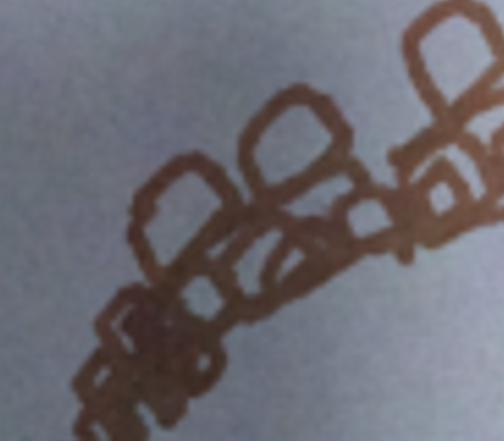

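Call:
move(
  target=[
    [0,0,0,0,0,0,1,0,0.01815,0.03192,0,0.02046,0.23255,-0.8],
    [0,0,0,0,0,0,1,0,0.01249,0.05616,0,0.03889,0.24897,-0.8],
    [0,0,0,0,0,0,1,0,0.01249,0.06605,0,0.03889,0.24897,-0.8],
    [0,0,0,0,0,0,1,0,0.00660,0.06605,0,0.03889,0.25247,-0.8],
    [0,0,0,0,0,0,1,0,-0.00275,0.06605,0,0.03889,0.25333,-0.8],
    [0,0,0,0,0,0,1,0,-0.00869,0.06605,0,0.03889,0.24155,-0.8],
    [0,0,0,0,0,0,1,0,-0.00412,0.06605,0,0.03889,0.23795,-0.8],
    [0,0,0,0,0,0,1,0,0.00371,0.06605,0,0.03889,0.23674,-0.8],
    [0,0,0,0,0,0,1,0,0.00965,0.06605,0,0.03889,0.24874,-0.8],
    [0,0,0,0,0,0,1,0,0.00660,0.06605,0,0.03889,0.25337,-0.8],
    [0,0,0,0,0,0,1,0,0.01008,0.07253,0,0.05013,0.25719,-0.8],
    [0,0,0,0,0,0,1,0,-0.00139,0.07253,0,0.05013,0.25805,-0.8],
    [0,0,0,0,0,0,1,0,-0.00733,0.07253,0,0.05013,0.24627,-0.8],
    [0,0,0,0,0,0,1,0,-0.00277,0.07253,0,0.05013,0.24267,-0.8],
    [0,0,0,0,0,0,1,0,0.00507,0.07253,0,0.05013,0.24146,-0.8],
  ],
  speed=[0.7,0.08,0.03,0.12,0.15,0.15,0.15,0.15,0.15,0.15,0.12,0.15,0.15,0.15,0.15],
  blend=[0,0,0,0.004,0.004,0.004,0.004,0.004,0.004,0.004,0.004,0.004,0.004,0.004,0],
)

Scene clock: 540.83 s.
left_arm: end_effector_position=(+0.3943, +0.3349, +0.1104) grip_measured=+1.000 grip_effort_nm=0.00 end_effector_quat_wxyz=(+0.619, -0.006, +0.785, +0.003) | right_arm: end_effector_position=(+0.2965, +0.0461, +0.0716) grip_measured=-0.643 grip_effort_nm=-1.03 end_effector_quat_wxyz=(-0.375, +0.623, -0.370, -0.578)
Joint names: [wrist pitch, wrist roll, shoulder, wrist yaw, elbow, waist]
Joint positions: left_arm=[1.014 -0.014 1.582 -0.052 0.332 -0.05 0.094] | right_arm=[0.38 -0.689 2.368 -1.486 1.336 0.543 0.017]
Joint torques (N m): left_arm=[1.65 0.04 -6.46 -0.03 5.22 -0.08] | right_arm=[1.03 0.13 -8.62 -0.47 7.13 -0.54]
Heat: left arm: 44 °C; right arm: 45 °C.
Joint targets: left_arm=[1.021 -0.015 1.574 -0.052 0.340 -0.050] | right_arm=[0.376 -0.677 2.381 -1.500 1.361 0.537]
move: done

Call:
move(
  target=[
    [0,0,0,0,0,0,1,0,0.00594,0,0,0,0.01205,-0.8],
    [0,0,0,0,0,0,1,0,0.00289,0,0,0,0.01668,-0.8],
    [0,0,0,0,0,0,1,0,0.00649,0.00719,0,0.01281,0.02082,-0.8],
    [0,0,0,0,0,0,1,0,-0.00497,0.00719,0,0.01281,0.02167,-0.8],
    [0,0,0,0,0,0,1,0,-0.01091,0.00719,0,0.01281,0.00989,-0.8],
    [0,0,0,0,0,0,1,0,-0.00635,0.00719,0,0.01281,0.00629,-0.8],
    [0,0,0,0,0,0,1,0,0.00148,0.00719,0,0.01281,0.00508,-0.8],
    [0,0,0,0,0,0,1,0,0.00742,0.00719,0,0.01281,0.01709,-0.8],
    [0,0,0,0,0,0,1,0,0.00437,0.00719,0,0.01281,0.02172,-0.8],
    [0,0,0,0,0,0,1,0,0.00791,0.01394,0,0.02487,0.02536,-0.8],
    [0,0,0,0,0,0,1,0,-0.00356,0.01394,0,0.02487,0.02621,-0.8],
    [0,0,0,0,0,0,1,0,-0.00950,0.01394,0,0.02487,0.01443,-0.8],
    [0,0,0,0,0,0,1,0,-0.00494,0.01394,0,0.02487,0.01084,-0.8],
    [0,0,0,0,0,0,1,0,0.00290,0.01394,0,0.02487,0.00962,-0.8],
    [0,0,0,0,0,0,1,0,0.00884,0.01394,0,0.02487,0.02163,-0.8],
  ],
  speed=[0.15,0.15,0.12,0.15,0.15,0.15,0.15,0.15,0.15,0.12,0.15,0.15,0.15,0.15,0.15],
  blend=[0.004,0.004,0.004,0.004,0.004,0.004,0.004,0.004,0.004,0.004,0.004,0.004,0.004,0.004,0],
)

Scene clock: 553.43 s.
left_arm: end_effector_position=(+0.3943, +0.3349, +0.1104) grip_measured=+1.000 grip_effort_nm=0.00 end_effector_quat_wxyz=(+0.619, -0.006, +0.785, +0.003) | right_arm: end_effector_position=(+0.2925, +0.0621, +0.0716) grip_measured=-0.643 grip_effort_nm=-1.03 end_effector_quat_wxyz=(-0.350, +0.619, -0.376, -0.594)
Joint names: [wrist pitch, wrist roll, shoulder, wrist yaw, elbow, waist]
Joint positions: left_arm=[1.014 -0.014 1.582 -0.052 0.332 -0.05 0.094] | right_arm=[0.38 -0.613 2.399 -1.486 1.391 0.578 0.017]
Joint torques (N m): left_arm=[1.66 0.04 -6.54 -0.04 5.42 -0.12] | right_arm=[1.04 0.08 -8.81 -0.46 7.27 0.61]
Heat: left arm: 44 °C; right arm: 44 °C.
Joint targets: left_arm=[1.021 -0.015 1.574 -0.052 0.340 -0.050] | right_arm=[0.376 -0.602 2.412 -1.500 1.417 0.585]
move: done

Call:
move(
  target=[
    [0,0,0,0,0,0,1,0,-0.00305,0,0,0,0.00463,-0.8],
    [0,0,0,0,0,0,1,0,-0.01090,0,0,0,0.00594,-0.8],
    [0,0,0,0,0,0,1,0,-0.01090,-0.03417,0,0,0.00594,-0.8],
    [0,0,0,0,0,0,1,0,-0.01600,-0.05589,0,-0.03656,-0.01277,-0.8],
    [0,0,0,0,0,0,1,0,-0.02166,-0.01924,0,-0.01632,-0.02918,-0.8],
    [0,0,0,0,0,0,1,0,-0.02166,-0.00935,0,-0.01632,-0.02918,-0.8],
    [0,0,0,0,0,0,1,0,-0.02658,-0.00935,0,-0.01632,-0.03201,-0.8],
    [0,0,0,0,0,0,1,0,-0.02117,-0.00935,0,-0.01632,-0.03552,-0.8],
    [0,0,0,0,0,0,1,0,-0.01367,-0.00935,0,-0.01632,-0.03714,-0.8],
    [0,0,0,0,0,0,1,0,-0.00946,-0.00935,0,-0.01632,-0.02644,-0.8],
    [0,0,0,0,0,0,1,0,-0.01487,-0.00935,0,-0.01632,-0.02293,-0.8],
    [0,0,0,0,0,0,1,0,-0.02237,-0.00935,0,-0.01632,-0.02131,-0.8],
    [0,0,0,0,0,0,1,0,-0.01276,-0.00935,0,-0.01632,-0.01879,-0.8],
    [0,0,0,0,0,0,1,0,-0.00586,-0.00935,0,-0.01632,-0.02828,-0.8],
    [0,0,0,0,0,0,1,0,-0.00257,-0.00935,0,-0.01632,-0.03179,-0.8],
  ],
  speed=[0.15,0.15,0.5,0.5,0.08,0.03,0.15,0.15,0.15,0.15,0.15,0.15,0.15,0.15,0.15],
  blend=[0.004,0,0.01,0,0,0,0.004,0.004,0.004,0.004,0.004,0.004,0.004,0.004,0],
)

Scene clock: 562.77 s.
left_arm: end_effector_position=(+0.3943, +0.3349, +0.1104) grip_measured=+1.000 grip_effort_nm=0.00 end_effector_quat_wxyz=(+0.619, -0.006, +0.785, +0.003) | right_arm: end_effector_position=(+0.3085, +0.0413, +0.0714) grip_measured=-0.643 grip_effort_nm=-1.03 end_effector_quat_wxyz=(-0.368, +0.610, -0.392, -0.582)
Joint names: [wrist pitch, wrist roll, shoulder, wrist yaw, elbow, waist]
Joint positions: left_arm=[1.014 -0.014 1.582 -0.052 0.332 -0.05 0.094] | right_arm=[0.38 -0.635 2.378 -1.484 1.354 0.521 0.017]
Joint torques (N m): left_arm=[1.68 0.04 -6.49 -0.06 5.23 -0.05] | right_arm=[1.04 0.09 -8.66 -0.49 7.21 -0.59]
Heat: left arm: 44 °C; right arm: 43 °C.
Joint targets: left_arm=[1.021 -0.015 1.574 -0.052 0.340 -0.050] | right_arm=[0.376 -0.624 2.392 -1.500 1.380 0.514]
move: done

Call:
move(
  target=[
    [0,0,0,0,0,0,1,0,-0.00633,0,0,0,-0.00216,-0.8],
    [0,0,0,0,0,0,1,0,-0.01382,0,0,0,0.00800,-0.8],
    [0,0,0,0,0,0,1,0,-0.01711,0,0,0,0.01151,-0.8],
    [0,0,0,0,0,0,1,0,-0.00586,0,0,0,0.01673,-0.8],
    [0,0,0,0,0,0,1,0,0.00164,0,0,0,0.00656,-0.8],
    [0,0,0,0,0,0,1,0,0.00493,0,0,0,0.00306,-0.8],
    [0,0,0,0,0,0,1,0,-0.00140,0,0,0,0.00090,-0.8],
    [0,0,0,0,0,0,1,0,-0.00890,0,0,0,0.01106,-0.8],
    [0,0,0,0,0,0,1,0,-0.01219,0,0,0,0.01457,-0.8],
    [0,0,0,0,0,0,1,0,-0.00586,0,0,0,0.01673,-0.8],
    [0,0,0,0,0,0,1,0,0.00112,0.00773,0,0.01344,0.02005,-0.8],
    [0,0,0,0,0,0,1,0,-0.00791,0.00773,0,0.01344,0.02289,-0.8],
    [0,0,0,0,0,0,1,0,-0.01212,0.00773,0,0.01344,0.01219,-0.8],
    [0,0,0,0,0,0,1,0,-0.00671,0.00773,0,0.01344,0.00868,-0.8],
    [0,0,0,0,0,0,1,0,0.00079,0.00773,0,0.01344,0.00706,-0.8],
  ],
  speed=[0.15,0.15,0.15,0.15,0.15,0.15,0.15,0.15,0.15,0.15,0.12,0.15,0.15,0.15,0.15],
  blend=[0.004,0.004,0.004,0.004,0.004,0.004,0.004,0.004,0.004,0.004,0.004,0.004,0.004,0.004,0],
)

Scene clock: 570.03 s.
left_arm: end_effector_position=(+0.3943, +0.3349, +0.1104) grip_measured=+1.000 grip_effort_nm=0.00 end_effector_quat_wxyz=(+0.619, -0.006, +0.785, +0.003) | right_arm: end_effector_position=(+0.3078, +0.0490, +0.0717) grip_measured=-0.643 grip_effort_nm=-1.03 end_effector_quat_wxyz=(-0.366, +0.614, -0.385, -0.584)
Joint names: [wrist pitch, wrist roll, shoulder, wrist yaw, elbow, waist]
Joint positions: left_arm=[1.014 -0.014 1.582 -0.052 0.332 -0.05 0.094] | right_arm=[0.38 -0.628 2.395 -1.486 1.385 0.536 0.017]
Joint torques (N m): left_arm=[1.66 0.04 -6.41 -0.03 5.18 0.01] | right_arm=[1.04 0.11 -8.8 -0.47 7.21 -0.55]
Heat: left arm: 44 °C; right arm: 43 °C.
Joint targets: left_arm=[1.021 -0.015 1.574 -0.052 0.340 -0.050] | right_arm=[0.376 -0.617 2.409 -1.500 1.410 0.530]
move: done

Call:
move(
  target=[
    [0,0,0,0,0,0,1,0,0.00421,0,0,0,0.01070,-0.8],
    [0,0,0,0,0,0,1,0,-0.00120,0,0,0,0.01421,-0.8],
    [0,0,0,0,0,0,1,0,0.00585,0.01196,0,0.02149,0.01920,-0.8],
    [0,0,0,0,0,0,1,0,-0.00318,0.01196,0,0.02149,0.02203,-0.8],
    [0,0,0,0,0,0,1,0,-0.00739,0.01196,0,0.02149,0.01133,-0.8],
    [0,0,0,0,0,0,1,0,-0.00198,0.01196,0,0.02149,0.00782,-0.8],
    [0,0,0,0,0,0,1,0,0.00552,0.01196,0,0.02149,0.00621,-0.8],
    [0,0,0,0,0,0,1,0,0.00972,0.01196,0,0.02149,0.01691,-0.8],
    [0,0,0,0,0,0,1,0,0.00431,0.01196,0,0.02149,0.02041,-0.8],
    [0,0,0,0,0,0,1,0,-0.00318,0.01196,0,0.02149,0.02203,-0.8],
    [0,0,0,0,0,0,1,0,-0.01461,0.01196,0,0.02149,0.00940,-0.8],
    [0,0,0,0,0,0,1,0,-0.00920,0.01196,0,0.02149,0.00589,-0.8],
    [0,0,0,0,0,0,1,0,-0.00171,0.01196,0,0.02149,0.00427,-0.8],
    [0,0,0,0,0,0,1,0,0.00250,0.01196,0,0.02149,0.01497,-0.8],
    [0,0,0,0,0,0,1,0,-0.00291,0.01196,0,0.02149,0.01848,-0.8],
  ],
  speed=[0.15,0.15,0.12,0.15,0.15,0.15,0.15,0.15,0.15,0.15,0.15,0.15,0.15,0.15,0.15],
  blend=[0.004,0.004,0.004,0.004,0.004,0.004,0.004,0.004,0.004,0.004,0.004,0.004,0.004,0.004,0],
)

Scene clock: 577.17 s.
left_arm: end_effector_position=(+0.3943, +0.3349, +0.1104) grip_measured=+1.000 grip_effort_nm=0.00 end_effector_quat_wxyz=(+0.619, -0.006, +0.785, +0.003) | right_arm: end_effector_position=(+0.3046, +0.0623, +0.0719) grip_measured=-0.643 grip_effort_nm=-1.03 end_effector_quat_wxyz=(-0.366, +0.624, -0.367, -0.585)
Joint names: [wrist pitch, wrist roll, shoulder, wrist yaw, elbow, waist]
Joint positions: left_arm=[1.014 -0.014 1.582 -0.052 0.332 -0.05 0.094] | right_arm=[0.38 -0.635 2.422 -1.487 1.432 0.564 0.017]
Joint torques (N m): left_arm=[1.66 0.07 -6.49 -0.04 5.23 -0.03] | right_arm=[1.05 -0.08 -8.99 -0.45 7.36 0.58]
Heat: left arm: 44 °C; right arm: 42 °C.
Joint targets: left_arm=[1.021 -0.015 1.574 -0.052 0.340 -0.050] | right_arm=[0.376 -0.642 2.435 -1.500 1.458 0.571]
move: done

Call:
move(
  target=[
    [0,0,0,0,0,0,1,0,-0.00750,0,0,0,0.00162,-0.8],
    [0,0,0,0,0,0,1,0,-0.01894,0,0,0,-0.01255,-0.8],
    [0,0,0,0,0,0,1,0,-0.01353,0,0,0,-0.01605,-0.8],
    [0,0,0,0,0,0,1,0,-0.00603,0,0,0,-0.01767,-0.8],
    [0,0,0,0,0,0,1,0,-0.00183,0,0,0,-0.00697,-0.8],
    [0,0,0,0,0,0,1,0,-0.00724,0,0,0,-0.00346,-0.8],
    [0,0,0,0,0,0,1,0,-0.01473,0,0,0,-0.00184,-0.8],
    [0,0,0,0,0,0,1,0,-0.01473,-0.03417,0,0,-0.00184,-0.8],
    [0,0,0,0,0,0,1,0,0.00850,-0.05949,0,-0.04618,-0.04564,-0.8],
    [0,0,0,0,0,0,1,0,0.00284,-0.02329,0,-0.02410,-0.02923,-0.8],
    [0,0,0,0,0,0,1,0,0.00284,-0.01340,0,-0.02410,-0.02923,-0.8],
    [0,0,0,0,0,0,1,0,-0.00204,-0.01340,0,-0.02410,-0.02630,-0.8],
    [0,0,0,0,0,0,1,0,-0.01193,-0.01340,0,-0.02410,-0.02374,-0.8],
    [0,0,0,0,0,0,1,0,-0.01511,-0.01340,0,-0.02410,-0.03467,-0.8],
    [0,0,0,0,0,0,1,0,-0.00874,-0.01340,0,-0.02410,-0.03804,-0.8],
  ],
  speed=[0.15,0.15,0.15,0.15,0.15,0.15,0.15,0.5,0.5,0.08,0.03,0.12,0.15,0.15,0.15],
  blend=[0.004,0.004,0.004,0.004,0.004,0.004,0,0.01,0,0,0,0.004,0.004,0.004,0],
)

Scene clock: 587.10 s.
left_arm: end_effector_position=(+0.3943, +0.3349, +0.1104) grip_measured=+1.000 grip_effort_nm=0.00 end_effector_quat_wxyz=(+0.619, -0.006, +0.785, +0.003) | right_arm: end_effector_position=(+0.3232, +0.0346, +0.0716) grip_measured=-0.643 grip_effort_nm=-1.03 end_effector_quat_wxyz=(-0.406, +0.624, -0.369, -0.557)
Joint names: [wrist pitch, wrist roll, shoulder, wrist yaw, elbow, waist]
Joint positions: left_arm=[1.014 -0.014 1.582 -0.052 0.332 -0.05 0.094] | right_arm=[0.38 -0.727 2.392 -1.485 1.379 0.493 0.017]
Joint torques (N m): left_arm=[1.64 0.05 -6.28 -0.04 5.23 -0.1] | right_arm=[1.04 0.12 -8.75 -0.48 7.25 -0.58]
Heat: left arm: 44 °C; right arm: 42 °C.
Joint targets: left_arm=[1.021 -0.015 1.574 -0.052 0.340 -0.050] | right_arm=[0.376 -0.716 2.405 -1.500 1.404 0.487]
move: done

Call:
move(
  target=[
    [0,0,0,0,0,0,1,0,0.00705,0,0,0,-0.00216,-0.8],
    [0,0,0,0,0,0,1,0,0.01207,0,0,0,0.00800,-0.8],
    [0,0,0,0,0,0,1,0,0.00671,0,0,0,0.01263,-0.8],
    [0,0,0,0,0,0,1,0,0.01075,0.00917,0,0.01646,0.01844,-0.8],
    [0,0,0,0,0,0,1,0,-0.00126,0.00917,0,0.01646,0.02100,-0.8],
    [0,0,0,0,0,0,1,0,-0.00444,0.00917,0,0.01646,0.01007,-0.8],
    [0,0,0,0,0,0,1,0,0.00192,0.00917,0,0.01646,0.00670,-0.8],
    [0,0,0,0,0,0,1,0,0.00897,0.00917,0,0.01646,0.00454,-0.8],
    [0,0,0,0,0,0,1,0,0.01399,0.00917,0,0.01646,0.01470,-0.8],
    [0,0,0,0,0,0,1,0,0.00863,0.00917,0,0.01646,0.01933,-0.8],
    [0,0,0,0,0,0,1,0,0.01272,0.01853,0,0.03341,0.02500,-0.8],
    [0,0,0,0,0,0,1,0,0.00071,0.01853,0,0.03341,0.02756,-0.8],
    [0,0,0,0,0,0,1,0,-0.00247,0.01853,0,0.03341,0.01664,-0.8],
    [0,0,0,0,0,0,1,0,0.00389,0.01853,0,0.03341,0.01326,-0.8],
    [0,0,0,0,0,0,1,0,0.01094,0.01853,0,0.03341,0.01111,-0.8],
  ],
  speed=[0.15,0.15,0.15,0.12,0.15,0.15,0.15,0.15,0.15,0.15,0.12,0.15,0.15,0.15,0.15],
  blend=[0.004,0.004,0.004,0.004,0.004,0.004,0.004,0.004,0.004,0.004,0.004,0.004,0.004,0.004,0],
)

Scene clock: 594.00 s.
left_arm: end_effector_position=(+0.3943, +0.3349, +0.1104) grip_measured=+1.000 grip_effort_nm=0.00 end_effector_quat_wxyz=(+0.619, -0.006, +0.785, +0.003) | right_arm: end_effector_position=(+0.3266, +0.0495, +0.0718) grip_measured=-0.643 grip_effort_nm=-1.03 end_effector_quat_wxyz=(-0.383, +0.616, -0.379, -0.574)
Joint names: [wrist pitch, wrist roll, shoulder, wrist yaw, elbow, waist]
Joint positions: left_arm=[1.014 -0.014 1.582 -0.052 0.332 -0.05 0.094] | right_arm=[0.38 -0.635 2.433 -1.486 1.453 0.518 0.017]
Joint torques (N m): left_arm=[1.67 0.04 -6.52 -0.02 5.15 -0.09] | right_arm=[1.05 0.12 -9.07 -0.45 7.41 -0.58]
Heat: left arm: 44 °C; right arm: 42 °C.
Joint targets: left_arm=[1.021 -0.015 1.574 -0.052 0.340 -0.050] | right_arm=[0.376 -0.623 2.447 -1.500 1.479 0.511]
move: done

Call:
move(
  target=[
    [0,0,0,0,0,0,1,0,0.00502,0,0,0,0.01016,-0.8],
    [0,0,0,0,0,0,1,0,-0.00034,0,0,0,0.01479,-0.8],
    [0,0,0,0,0,0,1,0,0.00394,0.01025,0,0.01844,0.02068,-0.8],
    [0,0,0,0,0,0,1,0,-0.00807,0.01025,0,0.01844,0.02325,-0.8],
    [0,0,0,0,0,0,1,0,-0.01126,0.01025,0,0.01844,0.01232,-0.8],
    [0,0,0,0,0,0,1,0,-0.00489,0.01025,0,0.01844,0.00895,-0.8],
    [0,0,0,0,0,0,1,0,0.00216,0.01025,0,0.01844,0.00679,-0.8],
    [0,0,0,0,0,0,1,0,0.00718,0.01025,0,0.01844,0.01695,-0.8],
    [0,0,0,0,0,0,1,0,0.00181,0.01025,0,0.01844,0.02158,-0.8],
    [0,0,0,0,0,0,1,0,-0.00497,0.01025,0,0.01844,0.02343,-0.8],
    [0,0,0,0,0,0,1,0,-0.00497,-0.02392,0,0.01844,0.02343,-0.8],
    [0,0,0,0,0,0,1,0,-0.01334,-0.02392,0,0.01844,0.01515,-0.8],
    [0,0,0,0,0,0,1,0,-0.00745,0.00337,0,0.02383,0.03152,-0.8],
    [0,0,0,0,0,0,1,0,-0.00745,0.01326,0,0.02383,0.03152,-0.8],
    [0,0,0,0,0,0,1,0,-0.00037,0.01326,0,0.02383,0.03597,-0.8],
  ],
  speed=[0.15,0.15,0.12,0.15,0.15,0.15,0.15,0.15,0.15,0.12,0.5,0.5,0.08,0.03,0.1],
  blend=[0.004,0.004,0.004,0.004,0.004,0.004,0.004,0.004,0.004,0,0.01,0,0,0,0],
)

Scene clock: 603.73 s.
left_arm: end_effector_position=(+0.3943, +0.3349, +0.1104) grip_measured=+1.000 grip_effort_nm=0.00 end_effector_quat_wxyz=(+0.619, -0.006, +0.785, +0.003) | right_arm: end_effector_position=(+0.3082, +0.0764, +0.0718) grip_measured=-0.643 grip_effort_nm=-1.03 end_effector_quat_wxyz=(-0.372, +0.633, -0.350, -0.582)
Joint names: [wrist pitch, wrist roll, shoulder, wrist yaw, elbow, waist]
Joint positions: left_arm=[1.014 -0.014 1.582 -0.052 0.332 -0.05 0.094] | right_arm=[0.38 -0.639 2.462 -1.484 1.505 0.585 0.017]
Joint torques (N m): left_arm=[1.68 0.03 -6.5 -0.05 5.19 -0.16] | right_arm=[1.06 0.14 -9.28 -0.45 7.6 0.51]
Heat: left arm: 44 °C; right arm: 43 °C.
Joint targets: left_arm=[1.021 -0.015 1.574 -0.052 0.340 -0.050] | right_arm=[0.376 -0.626 2.476 -1.500 1.532 0.591]
move: done

Call:
move(
  target=[
    [0,0,0,0,0,0,1,0,0,-0.03426,0,0,0,-0.8],
    [0,0,0,0,0,0,1,0,0.01201,-0.03426,0,0,-0.01111,-0.8],
    [0,0,0,0,0,0,1,0,0.00635,0.00872,0,0.03368,0.00531,-0.8],
    [0,0,0,0,0,0,1,0,0.00635,0.01862,0,0.03368,0.00531,-0.8],
    [0,0,0,0,0,0,1,0,-0.00190,0.01862,0,0.03368,0.00859,-0.8],
    [0,0,0,0,0,0,1,0,-0.00652,0.01862,0,0.03368,-0.00247,-0.8],
    [0,0,0,0,0,0,1,0,-0.00019,0.01862,0,0.03368,-0.00638,-0.8],
    [0,0,0,0,0,0,1,0,0.00871,0.01862,0,0.03368,-0.00796,-0.8],
    [0,0,0,0,0,0,1,0,0.01333,0.01862,0,0.03368,0.00310,-0.8],
    [0,0,0,0,0,0,1,0,0.00700,0.01862,0,0.03368,0.00701,-0.8],
    [0,0,0,0,0,0,1,0,-0.00190,0.01862,0,0.03368,0.00859,-0.8],
    [0,0,0,0,0,0,1,0,-0.00190,-0.01556,0,0.03368,0.00859,-0.8],
    [0,0,0,0,0,0,1,0,-0.01104,-0.11520,0,-0.12653,-0.17594,-0.8],
    [0,0,0,0,0,0,1,0,-0.01104,-0.11520,0,-0.12653,-0.26587,-0.8],
  ],
  speed=[0.5,0.5,0.08,0.03,0.15,0.15,0.15,0.15,0.15,0.15,0.15,0.5,0.9,0.8],
  blend=[0.01,0,0,0,0.004,0.004,0.004,0.004,0.004,0.004,0,0.01,0.1,0],
  cameras=["cam_above"],
)

Call:
zoom_image(
  camera="cam_above",
  region=[228, 290, 330, 360],
)

Call:
zoom_image(
  camera="cam_above",
  region=[260, 295, 324, 351],
)

Scene clock: 613.50 s.
left_arm: end_effector_position=(+0.3943, +0.3349, +0.1104) grip_measured=+1.000 grip_effort_nm=0.00 end_effector_quat_wxyz=(+0.619, -0.006, +0.785, +0.003) | right_arm: end_effector_position=(+0.4397, -0.1669, +0.0967) grip_measured=-0.643 grip_effort_nm=-1.03 end_effector_quat_wxyz=(+0.529, -0.512, +0.514, +0.439)
Joint names: [wrist pitch, wrist roll, shoulder, wrist yaw, elbow, waist]
Joint positions: left_arm=[1.014 -0.014 1.582 -0.052 0.332 -0.05 0.094] | right_arm=[0.38 -0.713 2.263 -1.478 1.259 -0.004 0.017]
Joint torques (N m): left_arm=[1.68 0.02 -6.39 -0.02 5.29 -0.08] | right_arm=[1.04 -0.08 -12.34 -0.53 4.25 0.34]
Heat: left arm: 44 °C; right arm: 44 °C.
Joint targets: left_arm=[1.021 -0.015 1.574 -0.052 0.340 -0.050] | right_arm=[0.376 -0.720 2.220 -1.500 1.250 0.000]
move: off_target (right_arm); right_arm: the shoulder is farthest, 0.043 rad from its target
Images, in order (width x height): cam_above 672x504.

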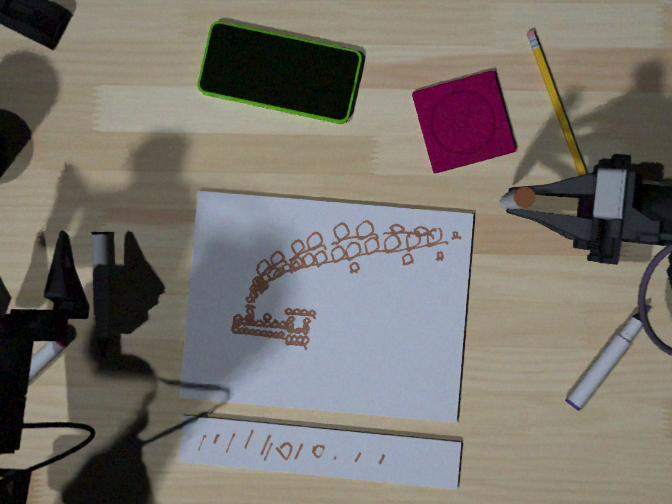

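Scaled by 4.941 from the camera's 672x504 image, which has a finer 960x720 frame.

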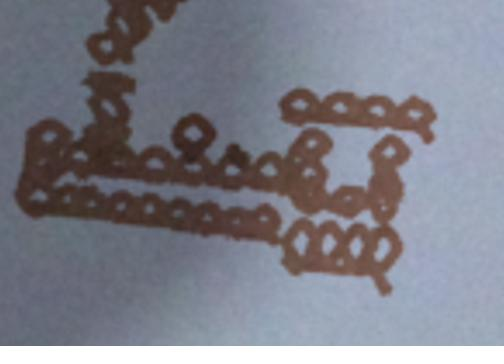

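Scaled by 7.875 from the camera's 672x504 image, which has a finer 960x720 frame.

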